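# Unfold a pallet collar and set it squarely on a pallet

## Task

Unfold the pallet collar into its open shape and lower it onto the pallet so that it sits aligned and square with the pallet.

## Robot and tools

Setup: four robot arms, arm1 to arm4, share the scene. Each one is a Kinova Gen3 (seven revolute joints) carrying a Robotiq 2F-85 parallel gripper and reaching roughly 1.0 m from its joint-1 axis. Foot poses in the scene frame (m, quaternion w x y z): arm1 at (-0.448, -0.871, 0.789), quat (0.749, 0, -0.002, 0.663); arm2 at (0.241, -0.880, 0.778), quat (0.684, 0, -0.004, 0.729); arm3 at (1.001, -0.075, 0.867), quat (0.091, 0.004, -0.006, -0.996); arm4 at (-0.898, -0.149, 0.760), quat (0.994, 0, -0.009, -0.105). Each foot points along its own +x.

Frames: the scene frame is in metres with its origin on the floor and +z upward. Any reported hand pose is the middle of the closed finger pads (pads are 38 mm long); that point lies about 2 cm short of the fingertips when the gripper is shut or half open, about 0.5 cm when fully open. The fingers extend along the hand's +z axis and close along its y axis.

move: one action for any subset of the arms. Each arm gets its own optional object (arm1, arm2, arm3, arm4), not one shared list. Inside it, "joints" maps joint names to absolute targets, not offsets: joint1_rad to joint7_rad in radians and gripper_m in metres. Ranges: joint1_rad, joint3_rad, joint5_rad, joint7_rad -69.115 to 69.115 (continuous turns); joint2_rad -2.249 to 2.249 (0 = upright, positive leans forward); joint4_rad -2.579 to 2.579 (elbow, 0 = straight); joint6_rad -2.099 to 2.099 (wrist, 0 = straight); gripper_m 0 to 0.085, the fingertip gap. joint1 positive turns clockwise seen from above, 0 points the arm along its foot's +x; joint7 positive rolls the hand counter-clockwise viewed from behind it. A joint counts as arrived within 0.01 rad, the gripper within 0.003 m. Names you omit keep their old targets. Optional "min_time_s" (0.1 to 8 s) sets the shortest duration for that arm's motions; slower motions are not stretched. Joint target speed caps: 1.39 rad/s for joints 1-4, 1.22 rad/s for joints 5-7. Joints of one arm starting from rest begin and finish together, so the hand may sweep wide between postures. "cameras" picks images: arm1_cam_wrist to arm4_cam_wrist, cam_high, cam_low, or "all"; [] gives none. "blocking" true (default) returns once all arms rest; false returns in about half a second while motion continues, and a later move overrides only the joints it names. A move with no action reports full state and all images.

wait(seconds 0 to 10, cameras): lets time pass; returns early once any arm still running a move comes to rest. wait(0) shows progress in the "earlier move" line.
stop(cameras): brakes every running motion and returns when all rest; braked joints read "stopped" and may keep pressing on contacts.
zoom_image(camera, region [x0, y0, x1, y1] in pixels, top-left origin, at most 504 by 504): enlarges part of that camera's newest image.
read_manual(section "licences"): licence texts only.
finished_scene(scene = current scene number): ends the scene irreversibly; the collar must stay correctly placed with no robot support.

Reading results: "move" lists arms that were sent motion; "as last shown" marks an uncommanded arm whose status reads "not commanded". "pictures" gives image order. joint_status values: "done", "moving", "off_target" (resting short of target, possibly still pushing), "time_out" (an unrequested stop; the joint holds where it stopped), "not_followed" / "previous command not reached" / "held back during" (a safety check withheld the arm's targets; the gripper still obeys), "stopped", "limit_stop_at_motor_heat". Joint velocities are rad/s in joint order; "within noise" means at rest. Joint torques (N m, offset and noisy, positive toward larger angles) reveal contacts and loads. Flange force is the external force on the gripper in hand x y z, with some error, including held weight; "no reading" occurs near singular poses. After a refused call or an unrequested stop, later move, wait and finished_scene calls in the same reply are skipped.

Cautions: never let two robots press hard together; closing a gripper on another arm's fingers counts as such a press. The safety check can react late and ignores finger-to-finger contact and fingers closing into an arm. The arms do not halt on contact and keep pushing until commanded away. Torque limits: 104.5 N m for joints 1-4, 51.3 N m for joints 5-7; exceeding one, or straying over 5 degrees from the planned path, freezes that arm for 10 s until a result says it accepts commands. Holding loads, stretching out or pushing at unreachable poses heats motors; MOTOR HOT appears at 60 °C and at 75 °C the arm sags in an over-temperature stop; resend targets afterward. Keep the collar and everything else inside the work area and off the floor, avoid drops, slams and hard grips on parts still resting on something. For a firm grip, start wide and command gripper_m well under the part's width. Occasional nudges may shift loose parts. The scene keeps running while you think, so keep replies short.

Each tool is called after "Call:" as name(argument=value, ...), one argument or row to a line, values as JSON.

## Session

Call:
move(
)

Scene clock: 0.00 s.
Joint torques (N m): no reading
Flange force (N): no reading
Joint velocities: within noise
arm1.joint_positions: joint1_rad=-0.328 joint2_rad=-0.328 joint3_rad=-0.054 joint4_rad=+1.554 joint5_rad=+0.004 joint6_rad=+2.052 joint7_rad=+1.943 gripper_m=+0.085
arm1.joint_status: not commanded
arm1.hand: x=-0.4569 y=-0.7531 z=+1.2702 quat_wxyz=(+0.042, +0.889, -0.454, +0.054) (m; scene frame)
arm2.joint_positions: joint1_rad=-0.153 joint2_rad=-0.493 joint3_rad=-0.065 joint4_rad=+1.477 joint5_rad=+0.011 joint6_rad=+1.957 joint7_rad=+1.170 gripper_m=+0.085
arm2.joint_status: not commanded
arm2.hand: x=+0.2241 y=-0.7576 z=+1.3033 quat_wxyz=(-0.066, +0.656, -0.747, -0.081) (m; scene frame)
arm3.joint_positions: joint1_rad=-0.073 joint2_rad=-0.374 joint3_rad=-0.055 joint4_rad=+1.452 joint5_rad=-0.003 joint6_rad=+2.015 joint7_rad=+1.921 gripper_m=+0.085
arm3.joint_status: not commanded
arm3.hand: x=+0.8592 y=-0.0928 z=+1.3806 quat_wxyz=(+0.003, -0.946, -0.323, +0.022) (m; scene frame)
arm4.joint_positions: joint1_rad=-0.488 joint2_rad=-0.365 joint3_rad=-0.049 joint4_rad=+1.544 joint5_rad=-0.055 joint6_rad=+2.043 joint7_rad=+1.891 gripper_m=+0.085
arm4.joint_status: not commanded
arm4.hand: x=-0.7959 y=-0.1176 z=+1.2492 quat_wxyz=(+0.033, +0.326, -0.945, -0.013) (m; scene frame)
pictures: arm1_cam_wrist, arm2_cam_wrist, arm3_cam_wrist, arm4_cam_wrist, cam_high, cam_low
Images, in order (width x height): arm1_cam_wrist 672x504, arm2_cam_wrist 672x504, arm3_cam_wrist 672x504, arm4_cam_wrist 672x504, cam_high 672x504, cam_low 672x504.

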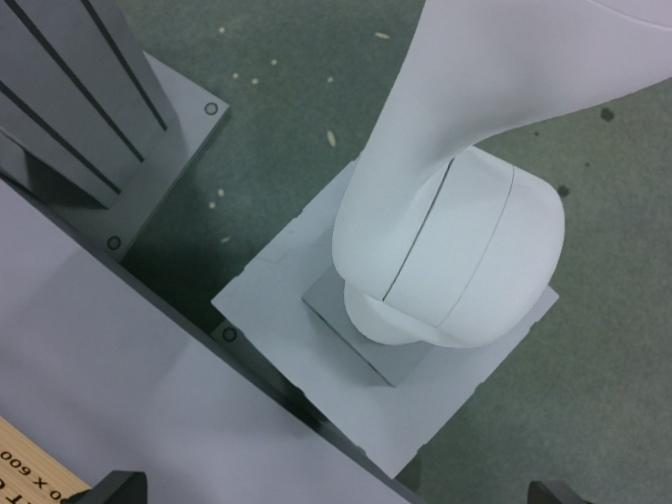

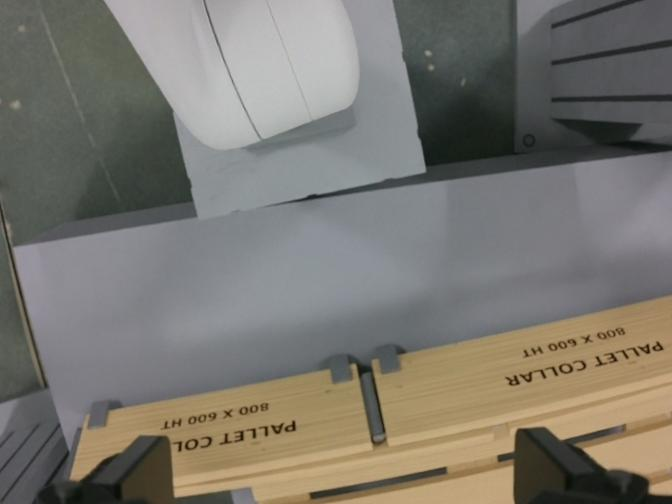

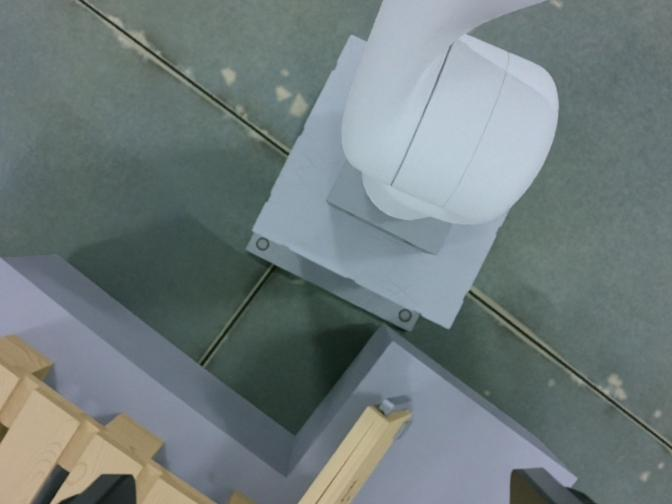

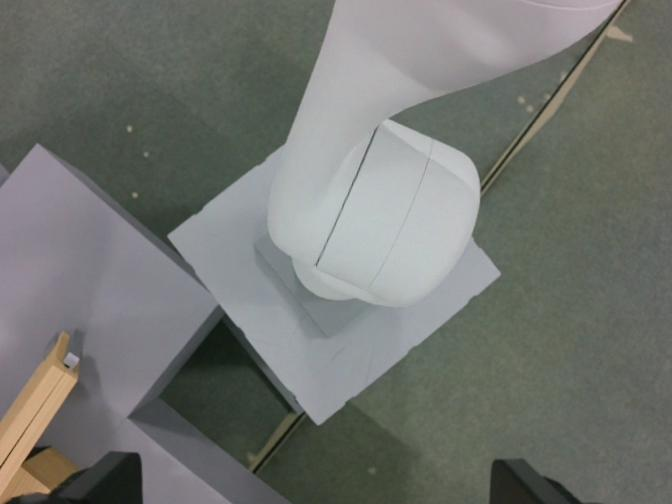

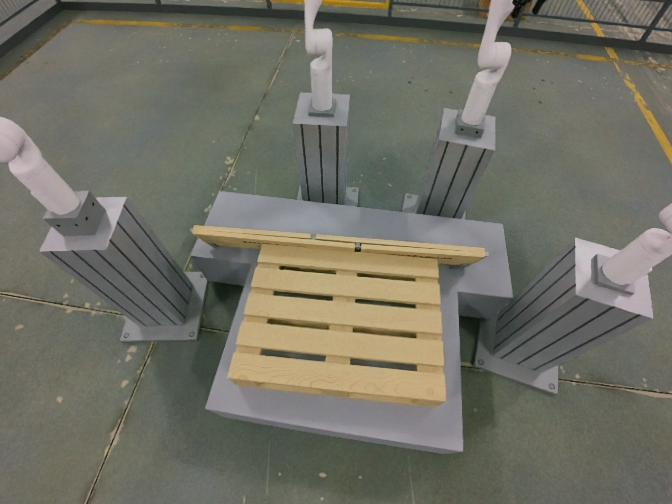

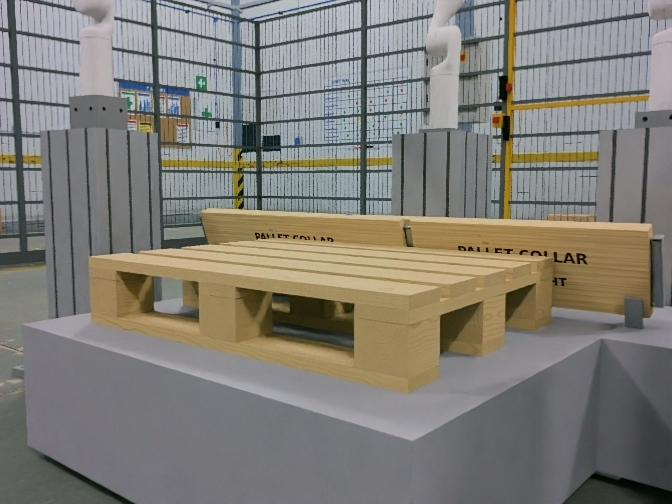

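Call:
zoom_image(
  camera="arm2_cam_wrist",
  region=[60, 320, 500, 504],
)

Call:
zoom_image(
  camera="cam_low",
  region=[190, 190, 672, 390],
)

Call:
zoom_image(
  camera="cam_high",
  region=[180, 180, 520, 460],
)

Call:
zoom_image(
  camera="arm3_cam_wrist",
  region=[0, 300, 440, 504],
)

Call:
zoom_image(
  camera="arm4_cam_wrist",
  region=[0, 300, 240, 504],
)

Scaled by 1.145.

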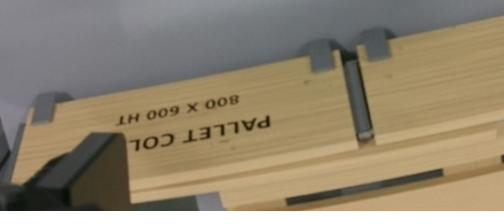

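Scaled by 1.046 from the camera's image (finer frame: 960x720).

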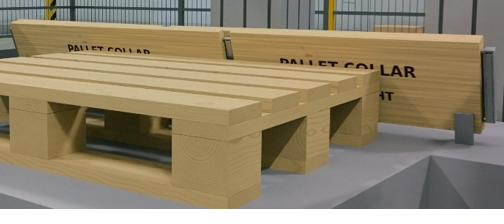

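Scaled by 1.482 from the camera's image (finer frame: 960x720).

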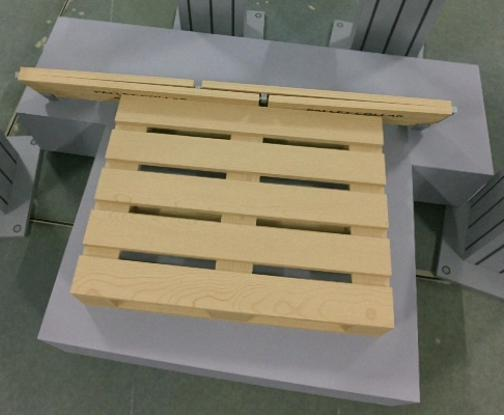

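Scaled by 1.145.

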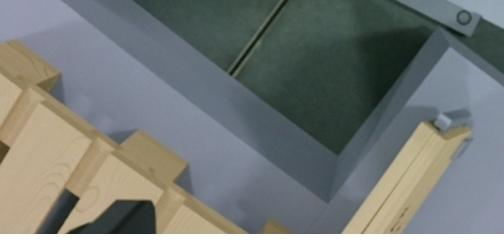

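Scaled by 2.100.

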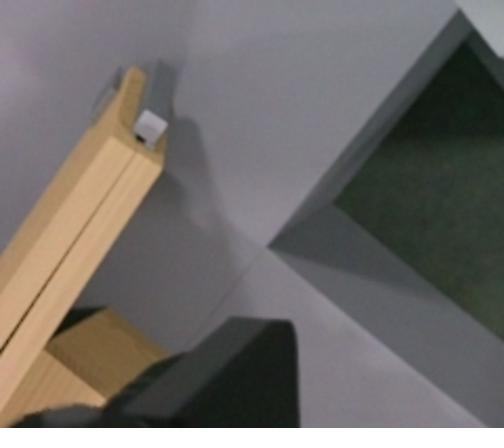

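Call:
move(
  arm1={"joints":{"joint1_rad":0,"joint2_rad":0.109,"joint3_rad":0,"joint4_rad":1.205,"joint5_rad":0,"joint6_rad":1.828,"joint7_rad":1.69}},
  arm2={"joints":{"joint1_rad":0,"joint2_rad":0.109,"joint3_rad":0,"joint4_rad":1.205,"joint5_rad":0,"joint6_rad":1.828,"joint7_rad":1.507}},
  arm3={"joints":{"joint1_rad":-0.6,"joint2_rad":0.109,"joint3_rad":0,"joint4_rad":1.205,"joint5_rad":0,"joint6_rad":1.828,"joint7_rad":2.36}},
  arm4={"joints":{"joint1_rad":0.69,"joint2_rad":0.109,"joint3_rad":0,"joint4_rad":1.205,"joint5_rad":0,"joint6_rad":1.828,"joint7_rad":0.9}},
  cameras=["all"],
)

Scene clock: 63.60 s.
Joint torques (N m): arm1=[-0.62 -10.14 0.98 -9.01 0.48 0.01 0.46] | arm2=[1.14 -11.07 0.3 -8.25 -0.13 0.14 0.14] | arm3=[0.37 -9.37 -0.55 -9.05 -0.19 0.16 0.3] | arm4=[-0.97 -10.36 1.02 -9.46 0.09 -0.05 0.55]
Flange force (N): arm1=[2.9 1.7 1.8] | arm2=[-1.4 2.7 -1.4] | arm3=[1.9 4.4 2.8] | arm4=[3.0 -0.6 3.2]
move: arm1 done; arm2 done; arm3 done; arm4 done
Joint velocities: within noise
arm1.joint_positions: joint1_rad=+0.000 joint2_rad=+0.109 joint3_rad=+0.000 joint4_rad=+1.205 joint5_rad=+0.000 joint6_rad=+1.828 joint7_rad=+1.690 gripper_m=+0.085
arm1.joint_status: all done
arm1.hand: x=-0.3817 y=-0.5282 z=+1.2616 quat_wxyz=(-0.002, +0.706, -0.708, +0.000)
arm2.joint_positions: joint1_rad=+0.000 joint2_rad=+0.109 joint3_rad=+0.000 joint4_rad=+1.205 joint5_rad=+0.000 joint6_rad=+1.828 joint7_rad=+1.507 gripper_m=+0.085
arm2.joint_status: all done
arm2.hand: x=+0.2408 y=-0.5319 z=+1.2514 quat_wxyz=(-0.004, +0.707, -0.707, +0.000)
arm3.joint_positions: joint1_rad=-0.600 joint2_rad=+0.109 joint3_rad=+0.000 joint4_rad=+1.205 joint5_rad=+0.000 joint6_rad=+1.828 joint7_rad=+2.360 gripper_m=+0.085
arm3.joint_status: all done
arm3.hand: x=+0.7313 y=-0.2989 z=+1.3389 quat_wxyz=(-0.007, -0.707, -0.707, +0.001)
arm4.joint_positions: joint1_rad=+0.690 joint2_rad=+0.109 joint3_rad=+0.000 joint4_rad=+1.205 joint5_rad=+0.000 joint6_rad=+1.828 joint7_rad=+0.900 gripper_m=+0.085
arm4.joint_status: all done
arm4.hand: x=-0.7087 y=-0.4379 z=+1.2352 quat_wxyz=(-0.007, -0.707, -0.707, -0.005)
pictures: arm1_cam_wrist, arm2_cam_wrist, arm3_cam_wrist, arm4_cam_wrist, cam_high, cam_low
Images, in order (width x height): arm1_cam_wrist 672x504, arm2_cam_wrist 672x504, arm3_cam_wrist 672x504, arm4_cam_wrist 672x504, cam_high 672x504, cam_low 672x504.

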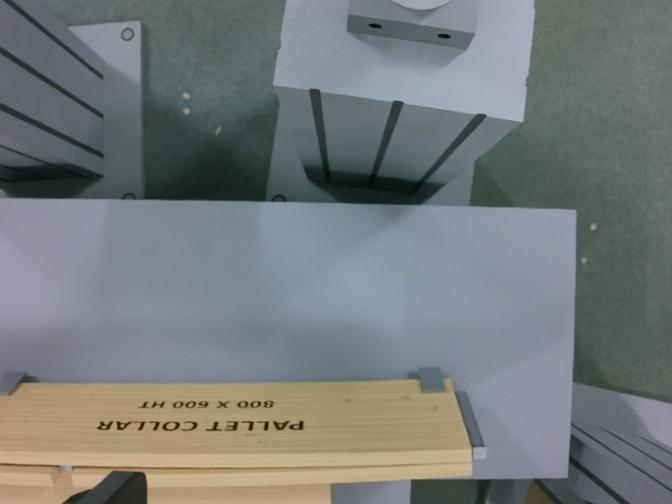

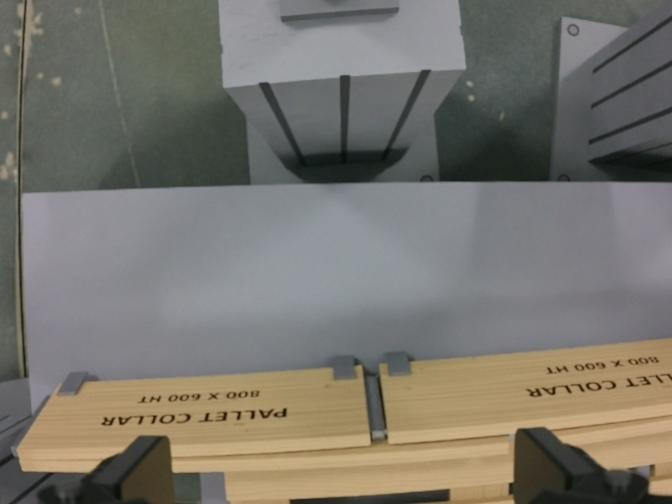

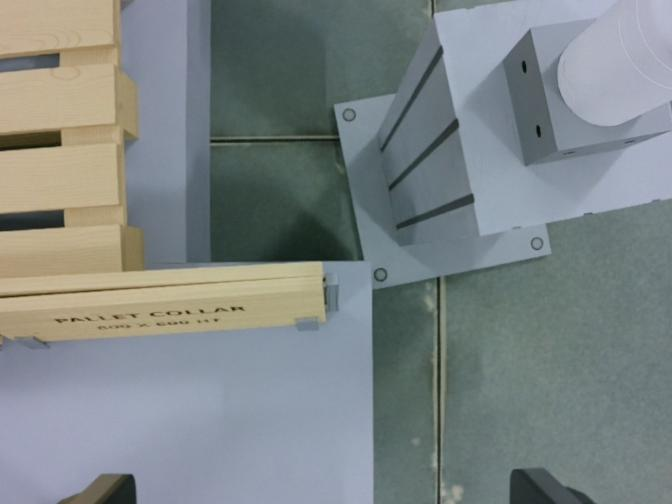

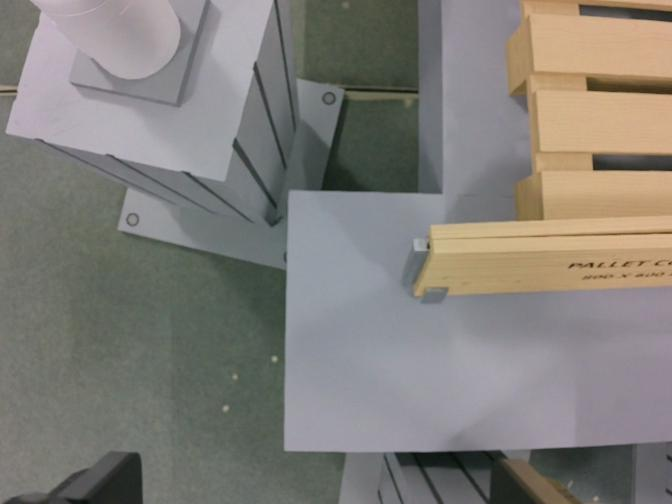

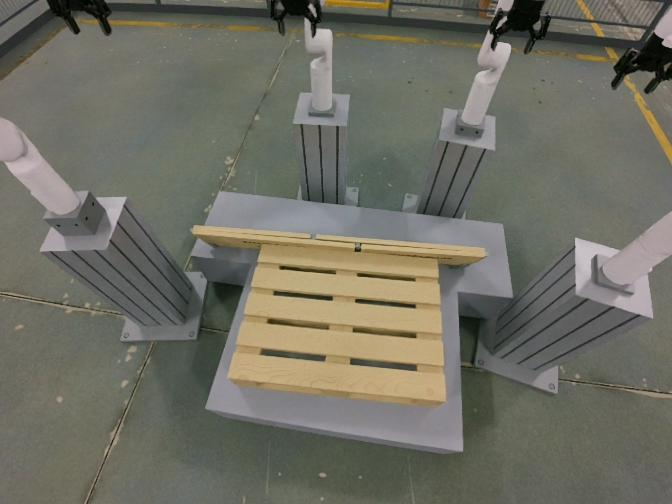

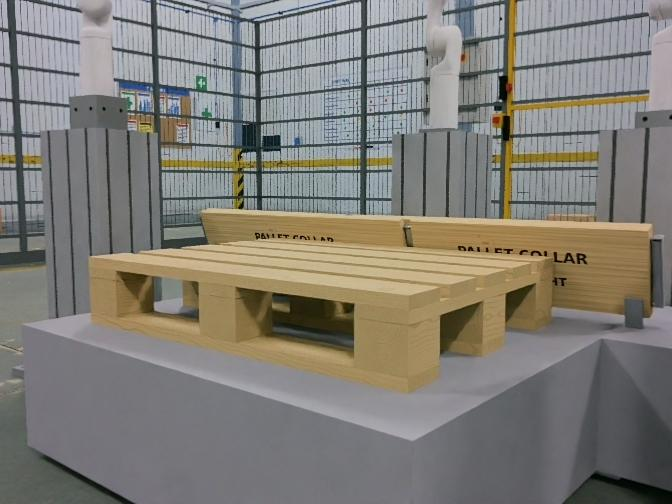

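Call:
move(
  arm2={"joints":{"joint1_rad":-0.024,"joint2_rad":0.7275,"joint4_rad":1.222,"joint6_rad":1.192,"joint7_rad":1.484}},
  arm3={"joints":{"joint1_rad":-0.511,"joint2_rad":0.462,"joint4_rad":2.129,"joint6_rad":0.551,"joint7_rad":2.448}},
  arm4={"joints":{"joint1_rad":0.433,"joint2_rad":0.314,"joint4_rad":1.882,"joint6_rad":0.946,"joint7_rad":0.6435}},
  cameras=["arm2_cam_wrist","arm3_cam_wrist","arm4_cam_wrist","cam_low"],
)

Call:
zoom_image(
  camera="cam_low",
  region=[560, 190, 672, 344],
)

Scene clock: 107.77 s.
Joint torques (N m): arm1=[-0.6 -10.14 1 -9 0.45 0 0.48] | arm2=[1.25 -21.58 0.52 -7.92 -0.11 0.16 0.18] | arm3=[0.31 -12.4 -0.4 -5.22 -0.15 0.17 0.32] | arm4=[-1.04 -13.17 1.08 -8.16 0.15 -0.06 0.48]
Flange force (N): arm1=[2.8 1.8 1.8] | arm2=[-0.9 2.3 -0.4] | arm3=[0.1 4.6 -2.0] | arm4=[1.4 -2.2 1.0]
move: arm2 done; arm3 done; arm4 done
Joint velocities: within noise
arm1: as last shown
arm2.joint_positions: joint1_rad=-0.024 joint2_rad=+0.727 joint3_rad=+0.000 joint4_rad=+1.222 joint5_rad=+0.000 joint6_rad=+1.192 joint7_rad=+1.484 gripper_m=+0.085
arm2.joint_status: all done
arm2.hand: x=+0.2147 y=-0.3090 z=+0.9523 quat_wxyz=(-0.004, +0.707, -0.707, +0.000)
arm3.joint_positions: joint1_rad=-0.511 joint2_rad=+0.462 joint3_rad=+0.000 joint4_rad=+2.129 joint5_rad=+0.000 joint6_rad=+0.551 joint7_rad=+2.448 gripper_m=+0.085
arm3.joint_status: all done
arm3.hand: x=+0.7137 y=-0.2800 z=+0.9491 quat_wxyz=(-0.007, -0.707, -0.707, +0.001)
arm4.joint_positions: joint1_rad=+0.433 joint2_rad=+0.314 joint3_rad=+0.000 joint4_rad=+1.882 joint5_rad=+0.000 joint6_rad=+0.946 joint7_rad=+0.643 gripper_m=+0.085
arm4.joint_status: all done
arm4.hand: x=-0.6088 y=-0.3999 z=+0.9548 quat_wxyz=(-0.007, -0.707, -0.707, -0.005)
Images, in order (width x height): arm2_cam_wrist 672x504, arm3_cam_wrist 672x504, arm4_cam_wrist 672x504, cam_low 672x504.

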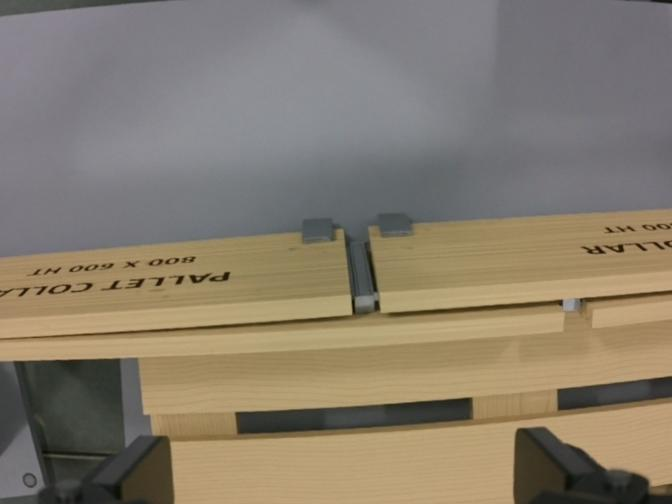

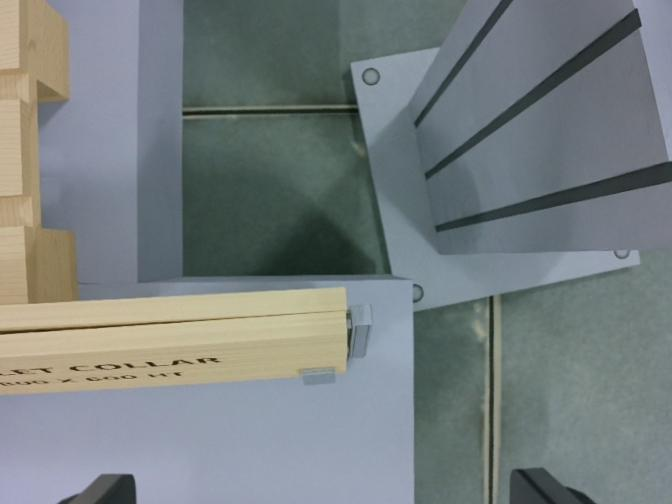

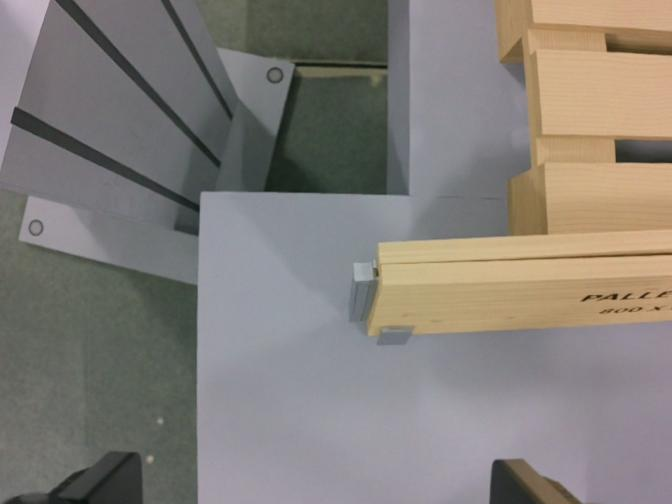

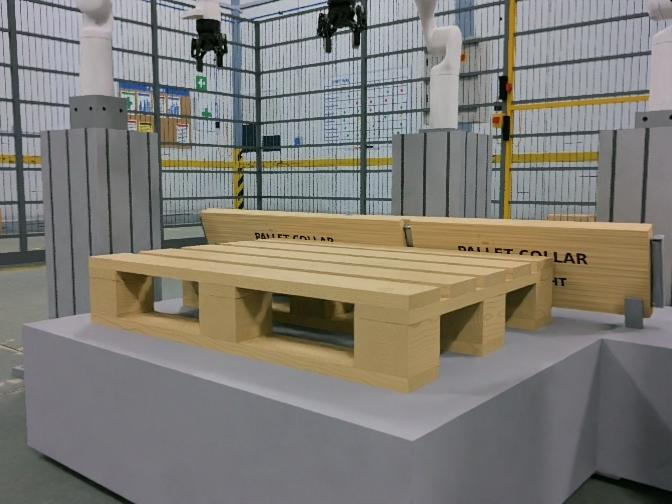

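Scaled by 3.273 from the camera's image (finer frame: 960x720).

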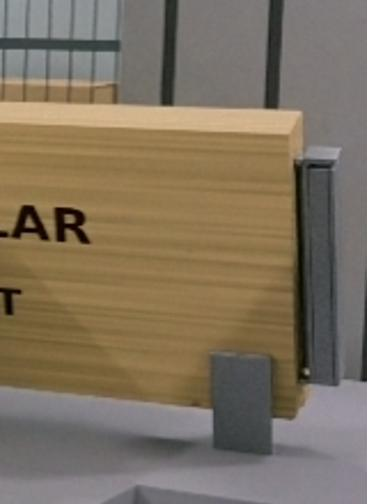

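Call:
zoom_image(
  camera="arm4_cam_wrist",
  region=[330, 220, 450, 350],
)

Call:
zoom_image(
  camera="arm3_cam_wrist",
  region=[280, 270, 400, 400],
)

Call:
zoom_image(
  camera="arm2_cam_wrist",
  region=[290, 200, 450, 340],
)

Call:
zoom_image(
  camera="arm2_cam_wrist",
  region=[540, 270, 640, 350],
)

Scaled by 3.877.

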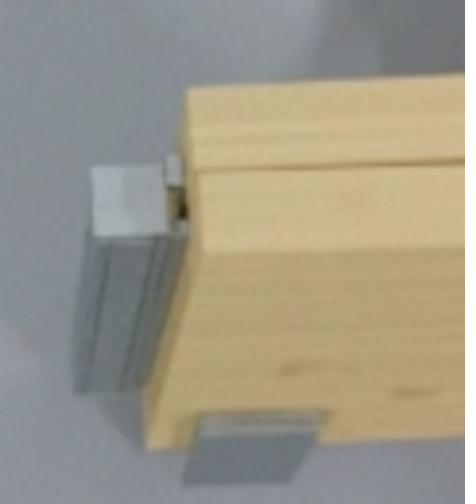

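Scaled by 3.877.

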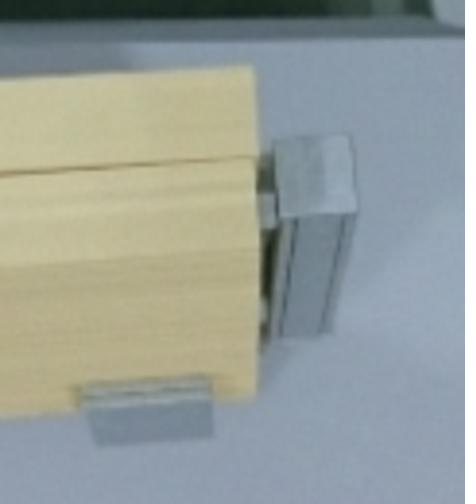

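Scaled by 3.150.

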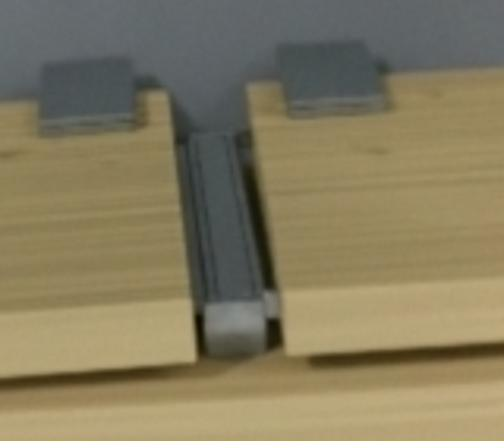

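Scaled by 5.040.

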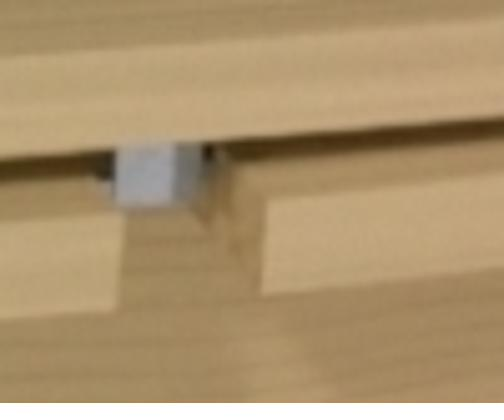

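Call:
move(
  arm2={"joints":{"joint1_rad":0,"joint2_rad":0.109,"joint4_rad":1.205,"joint6_rad":1.828,"joint7_rad":1.507}},
  arm3={"joints":{"joint1_rad":-0.032,"joint2_rad":1.639,"joint4_rad":2.006,"joint5_rad":0.71,"joint6_rad":-0.718,"joint7_rad":0.808}},
  arm4={"joints":{"joint1_rad":-0.153,"joint2_rad":1.345,"joint4_rad":2.14,"joint5_rad":-0.897,"joint6_rad":-0.588,"joint7_rad":-0.65}},
  cameras=["arm1_cam_wrist","arm2_cam_wrist","arm3_cam_wrist","arm4_cam_wrist","cam_high","cam_low"],
)

Scene clock: 216.40 s.
Joint torques (N m): arm1=[-0.64 -10.14 1.05 -9.03 0.47 0 0.46] | arm2=[1.12 -11.06 0.33 -8.23 -0.09 0.13 0.13] | arm3=[0.26 -14.81 -1.43 3.37 0.43 -0.69 0.3] | arm4=[-0.89 -16.89 2.8 1.6 -0.24 -1.24 0.48]
Flange force (N): arm1=[2.9 1.8 1.9] | arm2=[-1.5 2.7 -1.5] | arm3=[0.6 2.5 -4.2] | arm4=[-6.5 0.8 -1.3]
move: arm2 done; arm3 done; arm4 done
Joint velocities: within noise
arm1: as last shown
arm2.joint_positions: joint1_rad=+0.000 joint2_rad=+0.109 joint3_rad=+0.000 joint4_rad=+1.205 joint5_rad=+0.000 joint6_rad=+1.828 joint7_rad=+1.507 gripper_m=+0.085
arm2.joint_status: all done
arm2.hand: x=+0.2408 y=-0.5319 z=+1.2514 quat_wxyz=(-0.004, +0.707, -0.707, +0.000)
arm3.joint_positions: joint1_rad=-0.032 joint2_rad=+1.639 joint3_rad=+0.000 joint4_rad=+2.006 joint5_rad=+0.710 joint6_rad=-0.718 joint7_rad=+0.808 gripper_m=+0.085
arm3.joint_status: all done
arm3.hand: x=+0.7420 y=-0.2465 z=+0.5671 quat_wxyz=(-0.228, -0.973, -0.020, -0.009)
arm4.joint_positions: joint1_rad=-0.153 joint2_rad=+1.345 joint3_rad=+0.000 joint4_rad=+2.140 joint5_rad=-0.897 joint6_rad=-0.588 joint7_rad=-0.650 gripper_m=+0.085
arm4.joint_status: all done
arm4.hand: x=-0.5866 y=-0.3276 z=+0.5682 quat_wxyz=(-0.225, -0.974, -0.020, -0.014)
Images, in order (width x height): arm1_cam_wrist 672x504, arm2_cam_wrist 672x504, arm3_cam_wrist 672x504, arm4_cam_wrist 672x504, cam_high 672x504, cam_low 672x504.

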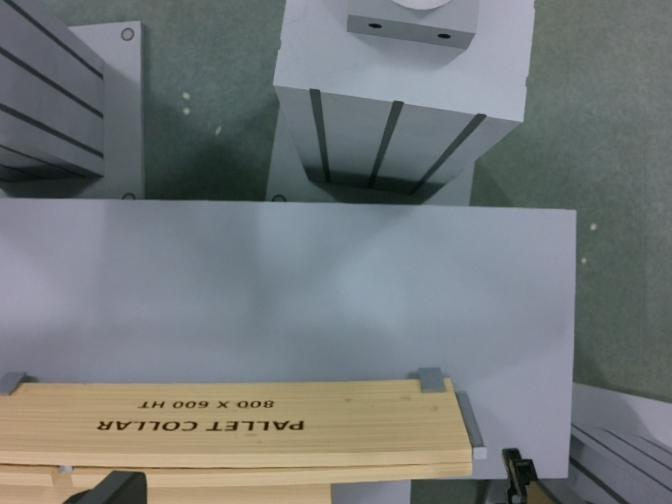

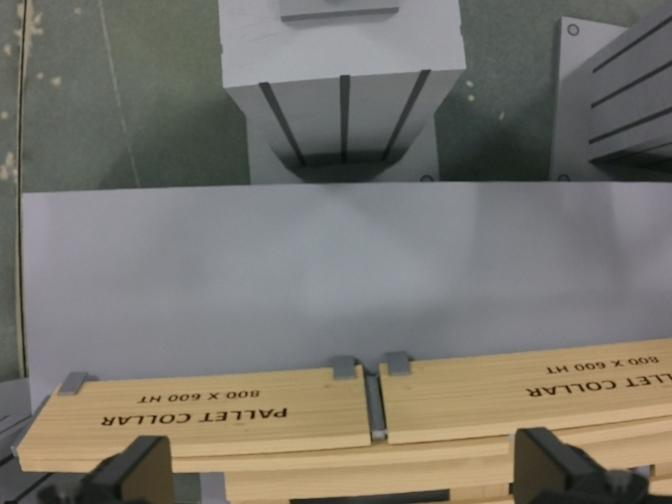

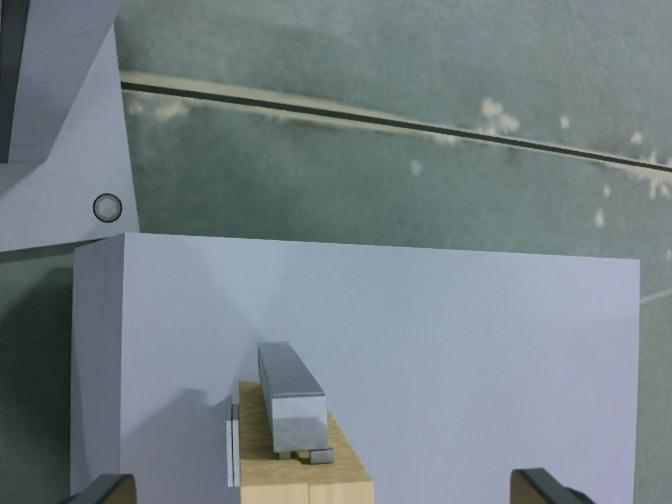

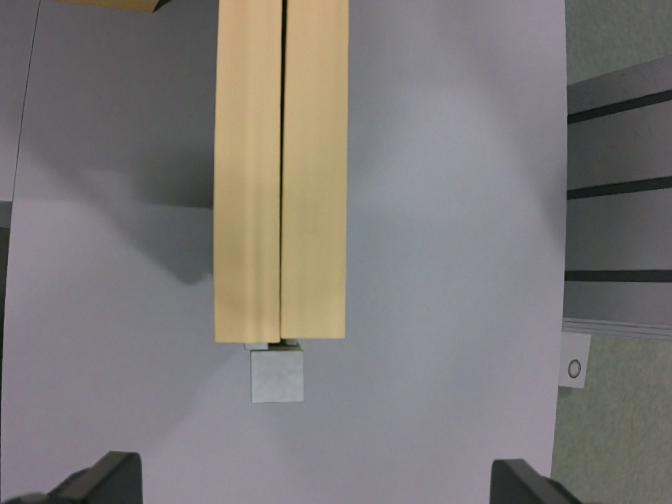

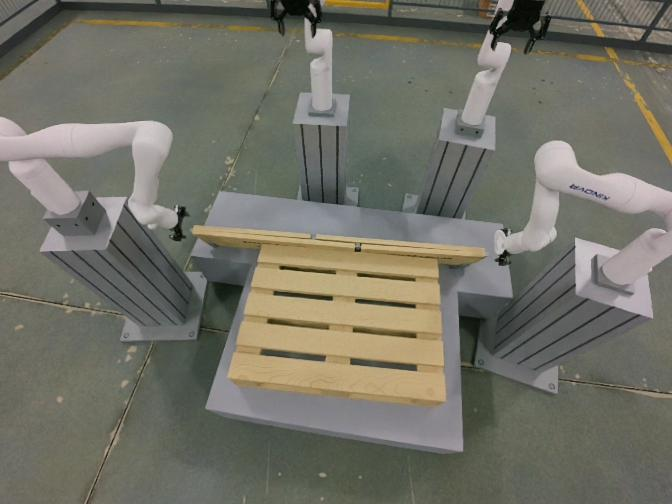

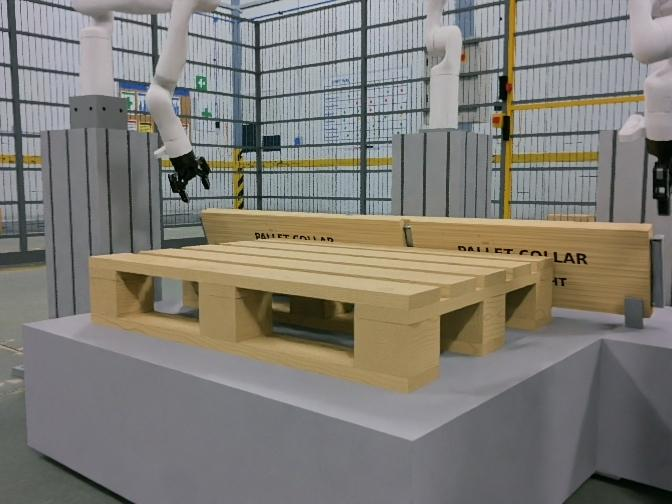

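Call:
move(
  arm3={"joints":{"joint1_rad":-0.308,"joint2_rad":1.772,"joint4_rad":1.782,"joint5_rad":0.467,"joint6_rad":-0.586,"joint7_rad":0.712},"min_time_s":3},
  arm4={"joints":{"joint1_rad":0.066,"joint2_rad":1.493,"joint4_rad":1.909,"joint5_rad":-0.669,"joint6_rad":-0.437,"joint7_rad":-0.616},"min_time_s":3},
  cameras=["arm3_cam_wrist","arm4_cam_wrist","cam_low"],
)

Scene clock: 248.13 s.
Joint torques (N m): arm1=[-0.62 -10.14 1.02 -9 0.48 0 0.46] | arm2=[1.13 -11.08 0.39 -8.29 -0.15 0.11 0.08] | arm3=[0.23 -15.37 -0.9 2.48 0.16 -0.43 0.32] | arm4=[-0.92 -18.13 2.29 0.77 -0.05 -0.84 0.42]
Flange force (N): arm1=[2.9 1.7 1.8] | arm2=[-1.4 2.6 -1.3] | arm3=[1.6 1.7 -4.8] | arm4=[-5.7 0.1 -2.7]
move: arm3 done; arm4 done
Joint velocities: within noise
arm1, arm2: as last shown
arm3.joint_positions: joint1_rad=-0.308 joint2_rad=+1.772 joint3_rad=+0.000 joint4_rad=+1.782 joint5_rad=+0.467 joint6_rad=-0.586 joint7_rad=+0.712 gripper_m=+0.085
arm3.joint_status: all done
arm3.hand: x=+0.7438 y=-0.2779 z=+0.4805 quat_wxyz=(-0.145, -0.989, -0.021, -0.007)
arm4.joint_positions: joint1_rad=+0.066 joint2_rad=+1.493 joint3_rad=+0.000 joint4_rad=+1.909 joint5_rad=-0.669 joint6_rad=-0.437 joint7_rad=-0.616 gripper_m=+0.085
arm4.joint_status: all done
arm4.hand: x=-0.5710 y=-0.3524 z=+0.4803 quat_wxyz=(-0.141, -0.990, -0.021, -0.012)
Images, in order (width x height): arm3_cam_wrist 672x504, arm4_cam_wrist 672x504, cam_low 672x504.

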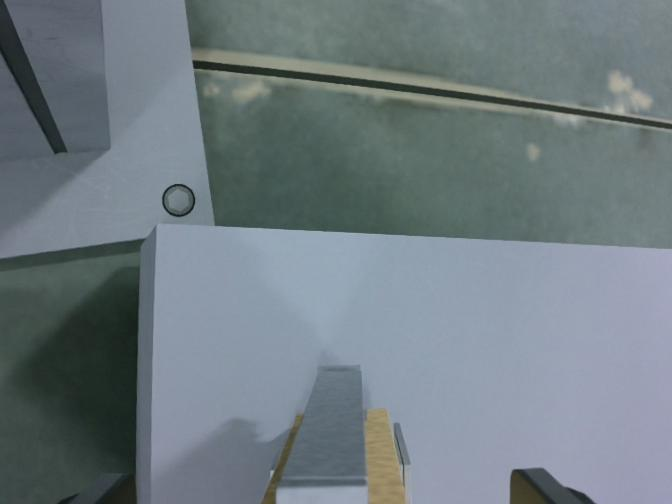

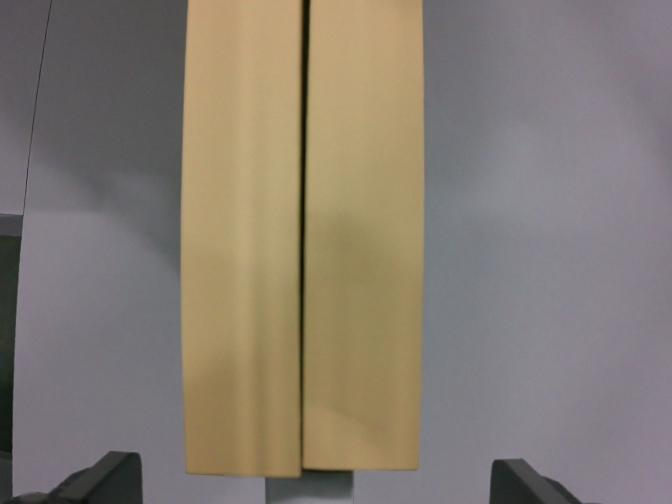

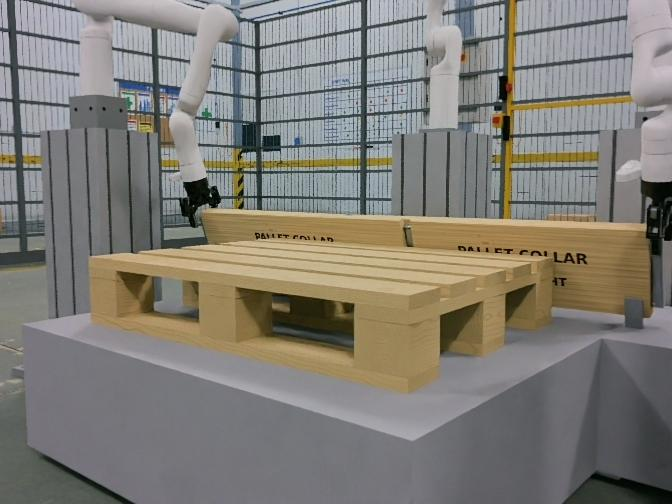

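Call:
move(
  arm3={"joints":{"gripper_m":0.0}},
  arm4={"joints":{"gripper_m":0.0}},
  cameras=["arm3_cam_wrist","arm4_cam_wrist","arm2_cam_wrist"],
)

Scene clock: 252.90 s.
Joint torques (N m): arm1=[-0.61 -10.12 0.99 -9.01 0.48 -0.01 0.46] | arm2=[1.15 -11.07 0.25 -8.25 -0.14 0.11 0.15] | arm3=[4.78 -3.77 11.22 -0.18 -3.92 5.06 0.19] | arm4=[-4.11 -12.24 -6.68 -1.04 1.89 3.33 0.4]
Flange force (N): arm1=[2.9 1.7 1.8] | arm2=[-1.4 2.7 -1.4] | arm3=[9.1 22.4 -35.2] | arm4=[-11.2 11.7 -18.3]
move: arm3 off_target; arm4 off_target
Joint velocities: within noise
arm1, arm2: as last shown
arm3.joint_positions: joint1_rad=-0.308 joint2_rad=+1.772 joint3_rad=+0.000 joint4_rad=+1.782 joint5_rad=+0.467 joint6_rad=-0.586 joint7_rad=+0.712 gripper_m=+0.038
arm3.joint_status: gripper_m off_target (ended at +0.038, target +0.000)
arm3.hand: x=+0.7438 y=-0.2779 z=+0.4805 quat_wxyz=(-0.145, -0.989, -0.021, -0.007)
arm4.joint_positions: joint1_rad=+0.066 joint2_rad=+1.493 joint3_rad=+0.000 joint4_rad=+1.909 joint5_rad=-0.669 joint6_rad=-0.437 joint7_rad=-0.616 gripper_m=+0.016
arm4.joint_status: gripper_m off_target (ended at +0.016, target +0.000)
arm4.hand: x=-0.5709 y=-0.3525 z=+0.4803 quat_wxyz=(-0.141, -0.990, -0.021, -0.012)
pictures: arm2_cam_wrist, arm3_cam_wrist, arm4_cam_wrist
Images, in order (width x height): arm2_cam_wrist 672x504, arm3_cam_wrist 672x504, arm4_cam_wrist 672x504.

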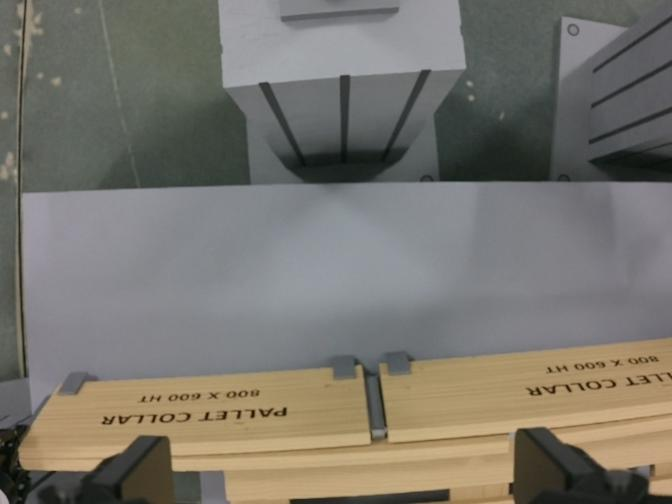

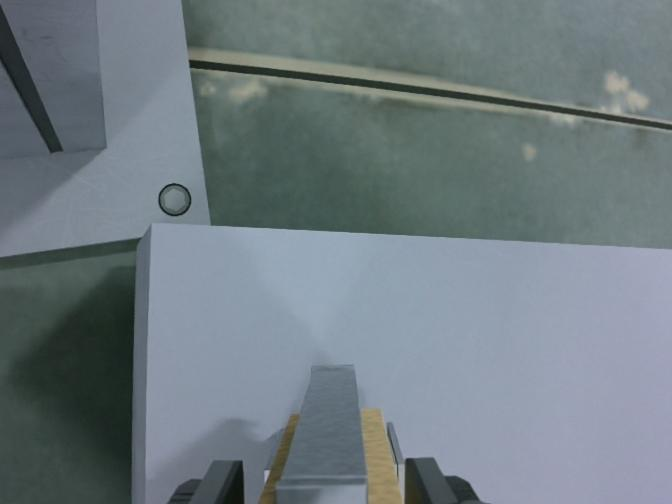

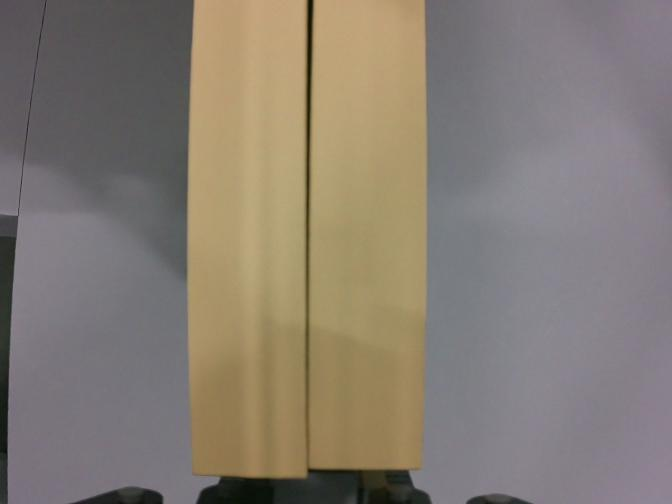

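Call:
move(
  arm3={"joints":{"gripper_m":0.085}},
)

Call:
move(
  arm3={"joints":{"joint1_rad":-0.325,"joint2_rad":1.781,"joint4_rad":1.803,"joint5_rad":0.450,"joint6_rad":-0.611,"joint7_rad":0.712},"min_time_s":1},
)

Call:
move(
  arm3={"joints":{"gripper_m":0.0}},
  cameras=["arm3_cam_wrist"],
)

Scene clock: 261.60 s.
Joint torques (N m): arm1=[-0.62 -10.15 1.02 -9.01 0.48 0 0.46] | arm2=[1.09 -11.07 0.35 -8.28 -0.12 0.14 0.15] | arm3=[0.26 -15.38 -0.93 2.5 0.16 -0.43 0.3] | arm4=[-3.78 -11.57 -6.52 -0.71 1.73 3.5 0.42]
Flange force (N): arm1=[2.8 1.7 1.8] | arm2=[-1.3 2.7 -1.2] | arm3=[1.6 1.7 -4.7] | arm4=[-10.6 11.6 -19.2]
move: arm3 done
Joint velocities: within noise
arm1, arm2, arm4: as last shown
arm3.joint_positions: joint1_rad=-0.308 joint2_rad=+1.772 joint3_rad=+0.000 joint4_rad=+1.782 joint5_rad=+0.467 joint6_rad=-0.586 joint7_rad=+0.712 gripper_m=+0.085
arm3.joint_status: all done
arm3.hand: x=+0.7438 y=-0.2779 z=+0.4805 quat_wxyz=(-0.145, -0.989, -0.021, -0.007)
arm4.hand: x=-0.5710 y=-0.3524 z=+0.4802 quat_wxyz=(-0.141, -0.990, -0.021, -0.012)
pictures: none

Scene clock: 262.90 s.
Joint torques (N m): arm1=[-0.63 -10.12 1.01 -9 0.48 0 0.46] | arm2=[1.07 -11.12 0.3 -8.22 -0.12 0.15 0.16] | arm3=[0.24 -15.05 -0.96 2.73 0.18 -0.39 0.29] | arm4=[-3.82 -11.79 -6.58 -0.88 1.81 3.46 0.4]
Flange force (N): arm1=[2.9 1.7 1.8] | arm2=[-1.6 2.6 -1.5] | arm3=[1.5 1.6 -4.9] | arm4=[-10.7 11.4 -19.1]
move: arm3 done
Joint velocities: within noise
arm1, arm2, arm4: as last shown
arm3.joint_positions: joint1_rad=-0.325 joint2_rad=+1.781 joint3_rad=+0.000 joint4_rad=+1.803 joint5_rad=+0.450 joint6_rad=-0.611 joint7_rad=+0.712 gripper_m=+0.085
arm3.joint_status: all done
arm3.hand: x=+0.7562 y=-0.2776 z=+0.4807 quat_wxyz=(-0.144, -0.989, -0.019, -0.011)
arm4.hand: x=-0.5710 y=-0.3524 z=+0.4803 quat_wxyz=(-0.141, -0.990, -0.021, -0.012)
pictures: none

Scene clock: 264.00 s.
Joint torques (N m): arm1=[-0.63 -10.14 1.01 -9.01 0.44 -0.02 0.46] | arm2=[1.08 -11.11 0.31 -8.23 -0.15 0.12 0.15] | arm3=[3.89 -8.02 8.18 1.25 -3.08 3.24 0.1] | arm4=[-3.14 -11.64 -5.38 -1.46 1.65 2.96 0.36]
Flange force (N): arm1=[2.9 1.7 1.7] | arm2=[-1.6 2.6 -1.5] | arm3=[6.9 16.6 -22.1] | arm4=[-10.9 9.8 -21.3]
move: arm3 off_target
Joint velocities: within noise
arm1, arm2, arm4: as last shown
arm3.joint_positions: joint1_rad=-0.325 joint2_rad=+1.781 joint3_rad=+0.000 joint4_rad=+1.803 joint5_rad=+0.450 joint6_rad=-0.611 joint7_rad=+0.712 gripper_m=+0.016
arm3.joint_status: gripper_m off_target (ended at +0.016, target +0.000)
arm3.hand: x=+0.7561 y=-0.2776 z=+0.4808 quat_wxyz=(-0.144, -0.989, -0.019, -0.011)
arm4.hand: x=-0.5709 y=-0.3525 z=+0.4803 quat_wxyz=(-0.141, -0.990, -0.021, -0.012)
Images, in order (width x height): arm3_cam_wrist 672x504.

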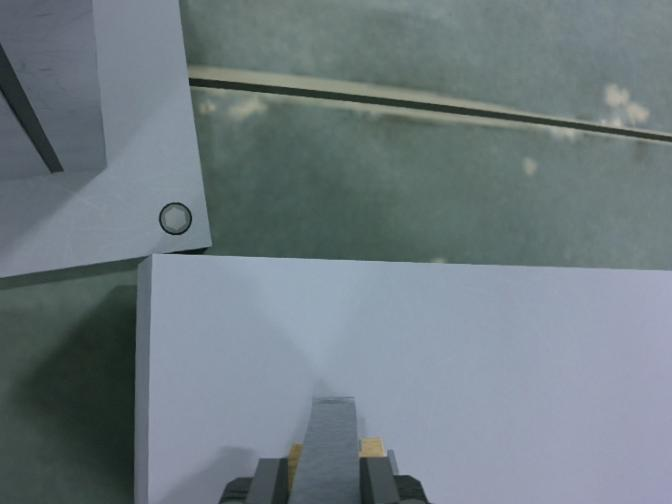

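Call:
move(
  arm3={"joints":{"joint1_rad":-0.669,"joint2_rad":1.361,"joint4_rad":1.970,"joint5_rad":0,"joint6_rad":-0.189,"joint7_rad":0.775},"min_time_s":6},
  arm4={"joints":{"joint1_rad":0.3906,"joint2_rad":1.093,"joint4_rad":1.933,"joint5_rad":0,"joint6_rad":0.1156,"joint7_rad":-0.914},"min_time_s":6},
  cameras=["cam_low","cam_high","arm3_cam_wrist","arm4_cam_wrist"],
)

Scene clock: 293.07 s.
Joint torques (N m): arm1=[-0.65 -10.14 1.01 -9.03 0.47 -0.01 0.46] | arm2=[1.09 -11.12 0.32 -8.23 -0.15 0.11 0.11] | arm3=[-1.05 -26.38 -1.88 3.57 0.15 0.72 0.4] | arm4=[0.22 -29.89 2.99 -2.45 0.11 0.1 0.34]
Flange force (N): arm1=[2.9 1.7 1.8] | arm2=[-1.6 2.6 -1.6] | arm3=[-0.8 -1.8 24.9] | arm4=[-0.3 -1.6 26.3]
move: arm3 done; arm4 done
TORQUE WARNING: arm3's joint2_rad reached its warning level (56.7 N m). A warning alone does not stop the arm.
TORQUE WARNING: arm4's joint2_rad strayed more than 3 degrees from its planned motion. A warning alone does not stop the arm.
Joint velocities: within noise
arm1.joint_positions: joint1_rad=+0.000 joint2_rad=+0.109 joint3_rad=+0.000 joint4_rad=+1.205 joint5_rad=+0.000 joint6_rad=+1.828 joint7_rad=+1.690 gripper_m=+0.085
arm1.joint_status: not commanded
arm1.hand: x=-0.3817 y=-0.5282 z=+1.2616 quat_wxyz=(-0.002, +0.706, -0.708, +0.000)
arm2: as last shown
arm3.joint_positions: joint1_rad=-0.669 joint2_rad=+1.361 joint3_rad=+0.000 joint4_rad=+1.970 joint5_rad=+0.000 joint6_rad=-0.189 joint7_rad=+0.775 gripper_m=+0.016
arm3.joint_status: all done
arm3.hand: x=+0.7521 y=-0.3263 z=+0.6201 quat_wxyz=(-0.005, -1.000, -0.027, -0.004)
arm4.joint_positions: joint1_rad=+0.391 joint2_rad=+1.093 joint3_rad=+0.000 joint4_rad=+1.933 joint5_rad=+0.000 joint6_rad=+0.116 joint7_rad=-0.914 gripper_m=+0.016
arm4.joint_status: all done
arm4.hand: x=-0.5719 y=-0.4022 z=+0.6205 quat_wxyz=(-0.001, -1.000, -0.028, -0.009)
pictures: arm3_cam_wrist, arm4_cam_wrist, cam_high, cam_low
Images, in order (width x height): arm3_cam_wrist 672x504, arm4_cam_wrist 672x504, cam_high 672x504, cam_low 672x504.

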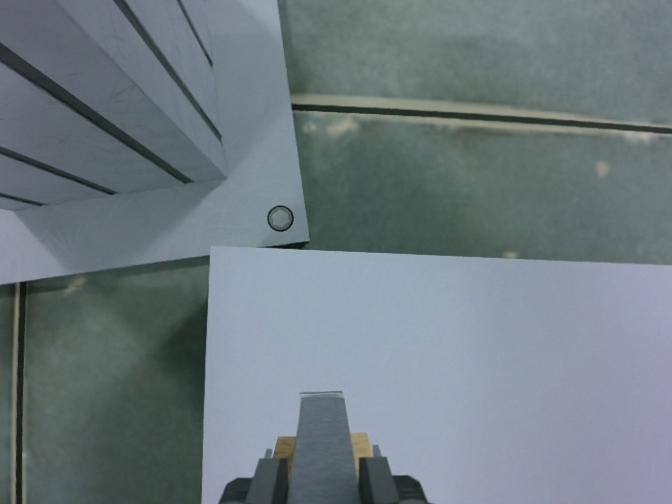

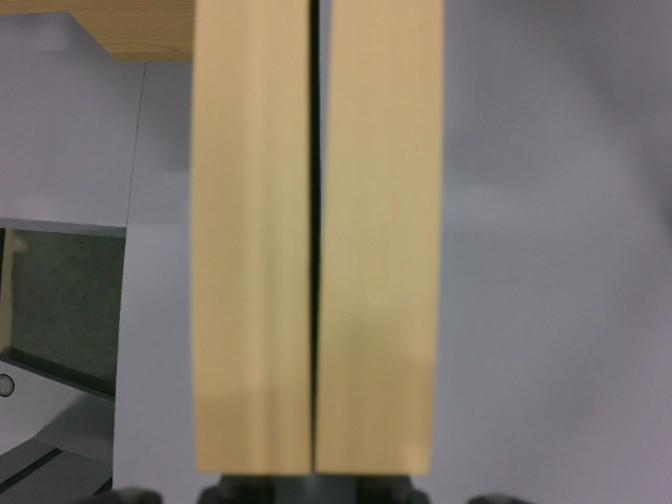

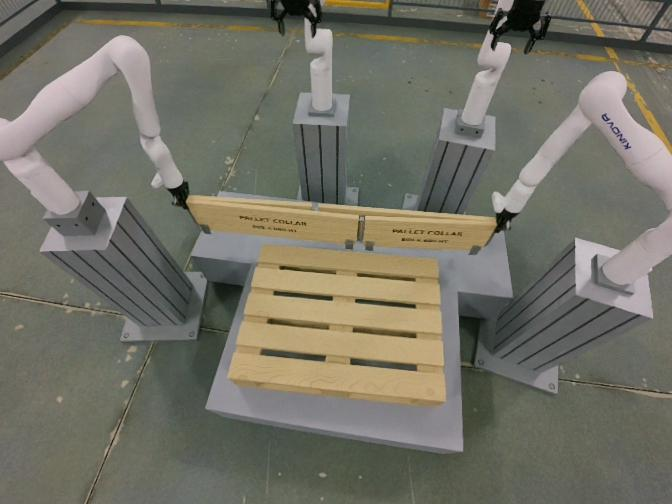

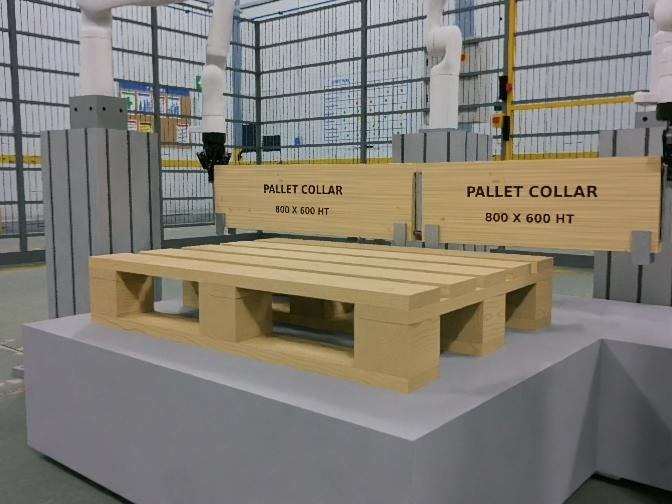

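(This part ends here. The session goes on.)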